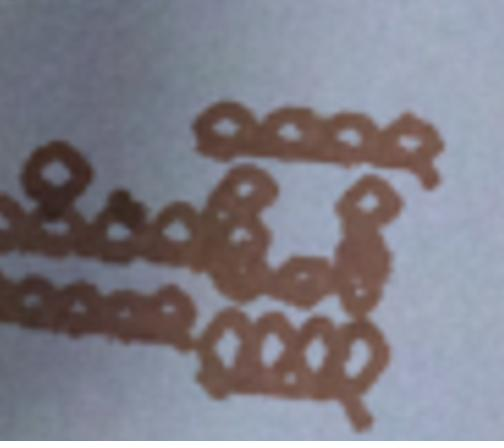

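Call:
move(
  target=[
    [0,0,0,0,0,0,1,0,-0.02272,-0.06160,0,-0.12365,0.20481,-0.8],
    [0,0,0,0,0,0,1,0,-0.01707,-0.01772,0,-0.09267,0.22122,-0.8],
    [0,0,0,0,0,0,1,0,-0.01707,-0.00782,0,-0.09267,0.22122,-0.8],
    [0,0,0,0,0,0,1,0,-0.01162,0.00814,0,-0.06466,0.23701,-0.8],
    [0,0,0,0,0,0,1,0,-0.01765,0.00814,0,-0.06466,0.24173,-0.8],
    [0,0,0,0,0,0,1,0,-0.01149,0.00814,0,-0.06466,0.24308,-0.8],
    [0,0,0,0,0,0,1,0,-0.00622,0.00814,0,-0.06466,0.23233,-0.8],
    [0,0,0,0,0,0,1,0,-0.00223,0.00814,0,-0.06466,0.22950,-0.8],
    [0,0,0,0,0,0,1,0,-0.00620,0.00814,0,-0.06466,0.22725,-0.8],
    [0,0,0,0,0,0,1,0,-0.01374,0.00814,0,-0.06466,0.23790,-0.8],
    [0,0,0,0,0,0,1,0,-0.00641,0.02711,0,-0.03107,0.25054,-0.8],
    [0,0,0,0,0,0,1,0,-0.00641,-0.00706,0,-0.03107,0.25054,-0.8],
    [0,0,0,0,0,0,1,0,-0.01296,-0.00706,0,-0.03107,0.24402,-0.8],
    [0,0,0,0,0,0,1,0,-0.00731,0.03080,0,-0.00697,0.26043,-0.8],
    [0,0,0,0,0,0,1,0,-0.00731,0.04069,0,-0.00697,0.26043,-0.8],
  ],
  speed=[0.7,0.08,0.03,0.1,0.15,0.15,0.15,0.15,0.15,0.15,0.1,0.5,0.5,0.08,0.03],
  blend=[0,0,0,0.004,0.004,0.004,0.004,0.004,0.004,0.004,0,0.01,0,0,0],
)

Scene clock: 632.60 s.
left_arm: end_effector_position=(+0.3943, +0.3349, +0.1104) grip_measured=+1.000 grip_effort_nm=0.00 end_effector_quat_wxyz=(+0.619, -0.006, +0.785, +0.003) | right_arm: end_effector_position=(+0.2629, +0.0410, +0.0757) grip_measured=-0.643 grip_effort_nm=-1.03 end_effector_quat_wxyz=(-0.382, +0.641, -0.344, -0.569)
Joint names: [wrist pitch, wrist roll, shoulder, wrist yaw, elbow, waist]
Joint positions: left_arm=[1.014 -0.014 1.582 -0.052 0.332 -0.05 0.094] | right_arm=[0.38 -0.792 2.282 -1.479 1.206 0.573 0.017]
Joint torques (N m): left_arm=[1.66 0.02 -6.48 -0.03 5.2 -0.02] | right_arm=[1.01 0.11 -8.28 -0.56 7.28 0.5]
Heat: left arm: 44 °C; right arm: 45 °C.
Joint targets: left_arm=[1.021 -0.015 1.574 -0.052 0.340 -0.050] | right_arm=[0.376 -0.782 2.291 -1.500 1.235 0.579]
move: done (path cut at 10 s); path passed 14 of 15 targets

Call:
move(
  target=[
    [0,0,0,0,0,0,1,0,0,0.00886,0,0,0,-0.8],
    [0,0,0,0,0,0,1,0,0.00536,0.02653,0,0.03237,0.01407,-0.8],
    [0,0,0,0,0,0,1,0,-0.00042,0.02653,0,0.03237,0.01866,-0.8],
    [0,0,0,0,0,0,1,0,0.00579,0.02653,0,0.03237,0.02023,-0.8],
    [0,0,0,0,0,0,1,0,0.01113,0.02653,0,0.03237,0.00994,-0.8],
    [0,0,0,0,0,0,1,0,0.01517,0.02653,0,0.03237,0.00737,-0.8],
    [0,0,0,0,0,0,1,0,0.01117,0.02653,0,0.03237,0.00504,-0.8],
    [0,0,0,0,0,0,1,0,0.00324,0.02653,0,0.03237,0.01497,-0.8],
    [0,0,0,0,0,0,1,0,0.01387,0.06691,0,0.10468,0.03804,-0.8],
    [0,0,0,0,0,0,1,0,0.00792,0.06691,0,0.10468,0.04236,-0.8],
    [0,0,0,0,0,0,1,0,0.01398,0.06691,0,0.10468,0.04397,-0.8],
    [0,0,0,0,0,0,1,0,0.01929,0.06691,0,0.10468,0.03390,-0.8],
    [0,0,0,0,0,0,1,0,0.02343,0.06691,0,0.10468,0.03156,-0.8],
    [0,0,0,0,0,0,1,0,0.01959,0.06691,0,0.10468,0.02923,-0.8],
    [0,0,0,0,0,0,1,0,0.01175,0.06691,0,0.10468,0.03894,-0.8],
  ],
  speed=[0.03,0.12,0.15,0.15,0.15,0.15,0.15,0.15,0.15,0.15,0.15,0.15,0.15,0.15,0.15],
  blend=[0,0.004,0.004,0.004,0.004,0.004,0.004,0.004,0.004,0.004,0.004,0.004,0.004,0.004,0],
)

Scene clock: 641.23 s.
left_arm: end_effector_position=(+0.3943, +0.3349, +0.1104) grip_measured=+1.000 grip_effort_nm=0.00 end_effector_quat_wxyz=(+0.619, -0.006, +0.785, +0.003) | right_arm: end_effector_position=(+0.2667, +0.0912, +0.0719) grip_measured=-0.643 grip_effort_nm=-1.03 end_effector_quat_wxyz=(-0.351, +0.647, -0.324, -0.594)
Joint names: [wrist pitch, wrist roll, shoulder, wrist yaw, elbow, waist]
Joint positions: left_arm=[1.014 -0.014 1.582 -0.052 0.332 -0.05 0.094] | right_arm=[0.38 -0.673 2.427 -1.486 1.442 0.66 0.017]
Joint torques (N m): left_arm=[1.68 0.05 -6.53 -0.01 5.15 -0.13] | right_arm=[1.05 -0.07 -9.09 -0.45 7.41 0.5]
Heat: left arm: 44 °C; right arm: 44 °C.
Joint targets: left_arm=[1.021 -0.015 1.574 -0.052 0.340 -0.050] | right_arm=[0.376 -0.682 2.440 -1.500 1.468 0.666]
move: done

Call:
move(
  target=[
    [0,0,0,0,0,0,1,0,0.01171,0.04330,0,0.07725,0.01947,-0.8],
    [0,0,0,0,0,0,1,0,0.00516,0.04330,0,0.07725,0.02329,-0.8],
    [0,0,0,0,0,0,1,0,0.01088,0.04330,0,0.07725,0.02478,-0.8],
    [0,0,0,0,0,0,1,0,0.01608,0.04330,0,0.07725,0.01475,-0.8],
    [0,0,0,0,0,0,1,0,0.02038,0.04330,0,0.07725,0.01268,-0.8],
    [0,0,0,0,0,0,1,0,0.01690,0.04330,0,0.07725,0.01057,-0.8],
    [0,0,0,0,0,0,1,0,0.00959,0.04330,0,0.07725,0.02037,-0.8],
    [0,0,0,0,0,0,1,0,0.01824,0.06763,0,0.12140,0.02828,-0.8],
    [0,0,0,0,0,0,1,0,0.01824,0.03121,0,0.12140,0.02828,-0.8],
    [0,0,0,0,0,0,1,0,0.02144,0.02266,0,0.10463,-0.00674,-0.8],
    [0,0,0,0,0,0,1,0,0.01578,0.05315,0,0.09825,0.00674,-0.8],
    [0,0,0,0,0,0,1,0,0.01578,0.06304,0,0.09825,0.00674,-0.8],
    [0,0,0,0,0,0,1,0,0.01453,0.06304,0,0.09825,0.01452,-0.8],
    [0,0,0,0,0,0,1,0,0.01047,0.06304,0,0.09825,0.02136,-0.8],
    [0,0,0,0,0,0,1,0,0.01206,0.06304,0,0.09825,0.02536,-0.8],
  ],
  speed=[0.15,0.15,0.15,0.15,0.15,0.15,0.15,0.12,0.5,0.5,0.08,0.03,0.1,0.1,0.1],
  blend=[0.004,0.004,0.004,0.004,0.004,0.004,0.004,0,0.01,0,0,0,0.004,0.004,0],
)

Scene clock: 652.13 s.
left_arm: end_effector_position=(+0.3943, +0.3349, +0.1104) grip_measured=+1.000 grip_effort_nm=0.00 end_effector_quat_wxyz=(+0.619, -0.006, +0.785, +0.003) | right_arm: end_effector_position=(+0.2763, +0.1347, +0.0727) grip_measured=-0.643 grip_effort_nm=-1.03 end_effector_quat_wxyz=(-0.341, +0.655, -0.301, -0.603)
Joint names: [wrist pitch, wrist roll, shoulder, wrist yaw, elbow, waist]
Joint positions: left_arm=[1.014 -0.014 1.582 -0.052 0.332 -0.05 0.094] | right_arm=[0.38 -0.576 2.565 -1.487 1.692 0.716 0.017]
Joint torques (N m): left_arm=[1.66 0.02 -6.56 -0.03 5.16 0.08] | right_arm=[1.09 -0.04 -9.92 -0.39 4.97 0.55]
Heat: left arm: 44 °C; right arm: 44 °C.
Joint targets: left_arm=[1.021 -0.015 1.574 -0.052 0.340 -0.050] | right_arm=[0.376 -0.580 2.580 -1.500 1.686 0.722]
move: done

Call:
move(
  target=[
    [0,0,0,0,0,0,1,0,0.00561,0,0,0,0.00094,-0.8],
    [0,0,0,0,0,0,1,0,0.01299,0,0,0,-0.01106,-0.8],
    [0,0,0,0,0,0,1,0,0.01715,0,0,0,-0.01614,-0.8],
    [0,0,0,0,0,0,1,0,0.01715,-0.03417,0,0,-0.01614,-0.8],
    [0,0,0,0,0,0,1,0,-0.01650,-0.16178,0,-0.19595,-0.23480,-0.8],
    [0,0,0,0,0,0,1,0,-0.01650,-0.16178,0,-0.19595,-0.32473,-0.8],
  ],
  speed=[0.1,0.1,0.1,0.5,0.9,0.8],
  blend=[0.004,0.004,0,0.01,0.1,0],
  cameras=["cam_above"],
)

Call:
zoom_image(
  camera="cam_above",
  region=[205, 290, 365, 390],
)

Call:
zoom_image(
  camera="cam_above",
  region=[205, 325, 285, 385],
)

Call:
zoom_image(
  camera="cam_above",
  region=[280, 325, 360, 385],
)

Scene clock: 656.43 s.
left_arm: end_effector_position=(+0.3943, +0.3349, +0.1104) grip_measured=+1.000 grip_effort_nm=0.00 end_effector_quat_wxyz=(+0.619, -0.006, +0.785, +0.003) | right_arm: end_effector_position=(+0.4396, -0.1664, +0.0974) grip_measured=-0.643 grip_effort_nm=-1.03 end_effector_quat_wxyz=(+0.530, -0.513, +0.514, +0.439)
Joint names: [wrist pitch, wrist roll, shoulder, wrist yaw, elbow, waist]
Joint positions: left_arm=[1.014 -0.014 1.582 -0.052 0.332 -0.05 0.094] | right_arm=[0.38 -0.713 2.261 -1.478 1.259 -0.003 0.017]
Joint torques (N m): left_arm=[1.66 0.05 -6.28 -0.05 5.22 -0.05] | right_arm=[1.04 -0.1 -12.16 -0.53 4.23 0.2]
Heat: left arm: 44 °C; right arm: 45 °C.
Joint targets: left_arm=[1.021 -0.015 1.574 -0.052 0.340 -0.050] | right_arm=[0.376 -0.720 2.220 -1.500 1.250 0.000]
move: off_target (right_arm); right_arm: the shoulder is farthest, 0.040 rad from its target
Images, in order (width x height): cam_above 672x504.

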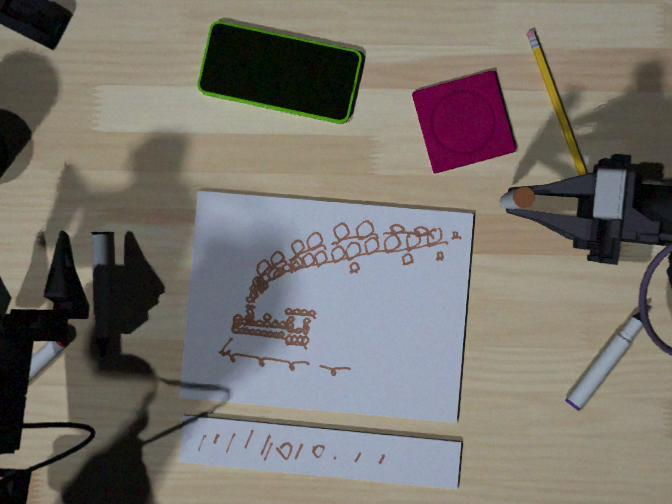

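Scaled by 3.150 from the camera's 672x504 image, which has a finer 960x720 frame.

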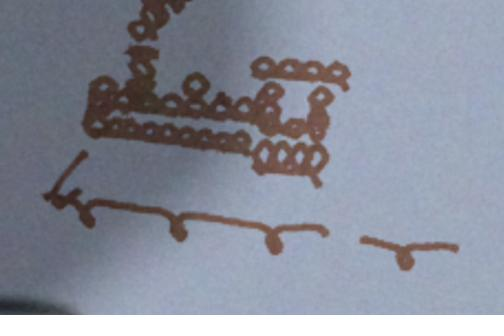

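Scaled by 6.300 from the camera's 672x504 image, which has a finer 960x720 frame.

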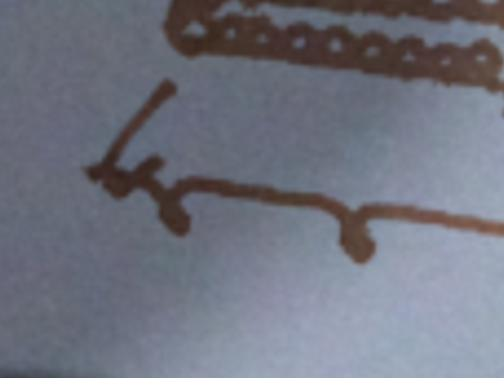

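Scaled by 6.300 from the camera's 672x504 image, which has a finer 960x720 frame.

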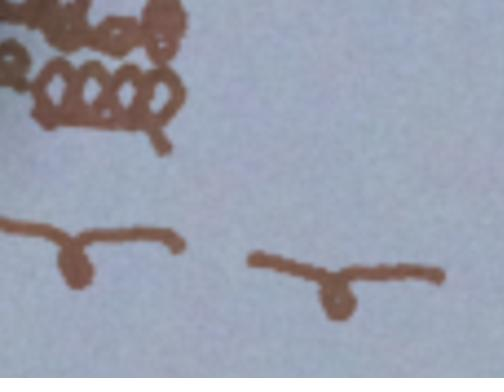

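Call:
move(
  target=[
    [0,0,0,0,0,0,1,0,-0.00684,0.03192,0,0.00540,0.27896,-0.8],
    [0,0,0,0,0,0,1,0,-0.01249,0.05256,0,0.03183,0.26547,-0.8],
    [0,0,0,0,0,0,1,0,-0.01249,0.06246,0,0.03183,0.26547,-0.8],
    [0,0,0,0,0,0,1,0,-0.01474,0.06246,0,0.03183,0.26120,-0.8],
    [0,0,0,0,0,0,1,0,-0.01083,0.06246,0,0.03183,0.25751,-0.8],
    [0,0,0,0,0,0,1,0,-0.00562,0.06246,0,0.03183,0.25409,-0.8],
    [0,0,0,0,0,0,1,0,0.00164,0.06246,0,0.03183,0.25180,-0.8],
    [0,0,0,0,0,0,1,0,0.00899,0.06246,0,0.03183,0.25130,-0.8],
    [0,0,0,0,0,0,1,0,0.01447,0.06246,0,0.03183,0.26124,-0.8],
    [0,0,0,0,0,0,1,0,0.01661,0.06246,0,0.03183,0.26416,-0.8],
    [0,0,0,0,0,0,1,0,0.01269,0.06246,0,0.03183,0.26785,-0.8],
    [0,0,0,0,0,0,1,0,0.00748,0.06246,0,0.03183,0.27127,-0.8],
    [0,0,0,0,0,0,1,0,0.00022,0.06246,0,0.03183,0.27356,-0.8],
    [0,0,0,0,0,0,1,0,-0.00713,0.06246,0,0.03183,0.27406,-0.8],
    [0,0,0,0,0,0,1,0,-0.01261,0.06246,0,0.03183,0.26412,-0.8],
  ],
  speed=[0.8,0.08,0.03,0.15,0.2,0.2,0.2,0.2,0.2,0.15,0.15,0.2,0.2,0.2,0.2],
  blend=[0,0,0,0.004,0.004,0.006,0.006,0.004,0.004,0.004,0.004,0.006,0.006,0.004,0],
)

Scene clock: 666.90 s.
left_arm: end_effector_position=(+0.3943, +0.3349, +0.1104) grip_measured=+1.000 grip_effort_nm=0.00 end_effector_quat_wxyz=(+0.619, -0.006, +0.785, +0.003) | right_arm: end_effector_position=(+0.2698, +0.0564, +0.0709) grip_measured=-0.643 grip_effort_nm=-1.03 end_effector_quat_wxyz=(-0.391, +0.652, -0.319, -0.566)
Joint names: [wrist pitch, wrist roll, shoulder, wrist yaw, elbow, waist]
Joint positions: left_arm=[1.014 -0.014 1.582 -0.052 0.332 -0.05 0.094] | right_arm=[0.38 -0.818 2.347 -1.485 1.296 0.594 0.017]
Joint torques (N m): left_arm=[1.65 0.03 -6.31 -0.09 5.24 -0.23] | right_arm=[1.02 -0.09 -8.47 -0.49 7.01 -0.57]
Heat: left arm: 44 °C; right arm: 44 °C.
Joint targets: left_arm=[1.021 -0.015 1.574 -0.052 0.340 -0.050] | right_arm=[0.376 -0.827 2.359 -1.500 1.321 0.588]
move: done

Call:
move(
  target=[
    [0,0,0,0,0,0,1,0,-0.00038,0,0,0,-0.00328,-0.8],
    [0,0,0,0,0,0,1,0,0.00486,0,0,0,-0.00638,-0.8],
    [0,0,0,0,0,0,1,0,0.00958,0,0,0,-0.00854,-0.8],
    [0,0,0,0,0,0,1,0,0.01440,0,0,0,-0.00953,-0.8],
    [0,0,0,0,0,0,1,0,0.01810,0,0,0,-0.00423,-0.8],
    [0,0,0,0,0,0,1,0,0.01996,0,0,0,0.00036,-0.8],
    [0,0,0,0,0,0,1,0,0.01717,0,0,0,0.00252,-0.8],
    [0,0,0,0,0,0,1,0,0.01415,0,0,0,0.00378,-0.8],
    [0,0,0,0,0,0,1,0,0.01415,-0.03417,0,0,0.00378,-0.8],
    [0,0,0,0,0,0,1,0,0.00805,-0.00355,0,0.03112,0.03008,-0.8],
    [0,0,0,0,0,0,1,0,0.00239,0.01776,0,0.04951,0.01659,-0.8],
    [0,0,0,0,0,0,1,0,0.00239,0.02765,0,0.04951,0.01659,-0.8],
    [0,0,0,0,0,0,1,0,-0.00028,0.02765,0,0.04951,0.01160,-0.8],
    [0,0,0,0,0,0,1,0,0.00423,0.02765,0,0.04951,0.00715,-0.8],
    [0,0,0,0,0,0,1,0,0.01095,0.02765,0,0.04951,0.00301,-0.8],
  ],
  speed=[0.15,0.2,0.2,0.2,0.15,0.15,0.15,0.15,0.5,0.5,0.08,0.03,0.15,0.2,0.2],
  blend=[0.003,0.004,0.006,0.004,0.004,0.004,0.004,0,0.01,0,0,0,0.004,0.004,0],
)

Scene clock: 674.07 s.
left_arm: end_effector_position=(+0.3943, +0.3349, +0.1104) grip_measured=+1.000 grip_effort_nm=0.00 end_effector_quat_wxyz=(+0.619, -0.006, +0.785, +0.003) | right_arm: end_effector_position=(+0.2859, +0.0705, +0.0713) grip_measured=-0.643 grip_effort_nm=-1.03 end_effector_quat_wxyz=(-0.385, +0.648, -0.325, -0.572)
Joint names: [wrist pitch, wrist roll, shoulder, wrist yaw, elbow, waist]
Joint positions: left_arm=[1.014 -0.014 1.582 -0.052 0.332 -0.05 0.094] | right_arm=[0.379 -0.748 2.407 -1.484 1.405 0.601 0.017]
Joint torques (N m): left_arm=[1.69 0.02 -6.56 -0.02 5.16 -0.06] | right_arm=[1.05 0.14 -8.87 -0.48 7.34 -0.57]
Heat: left arm: 45 °C; right arm: 44 °C.
Joint targets: left_arm=[1.021 -0.015 1.574 -0.052 0.340 -0.050] | right_arm=[0.376 -0.734 2.420 -1.500 1.431 0.594]
move: done


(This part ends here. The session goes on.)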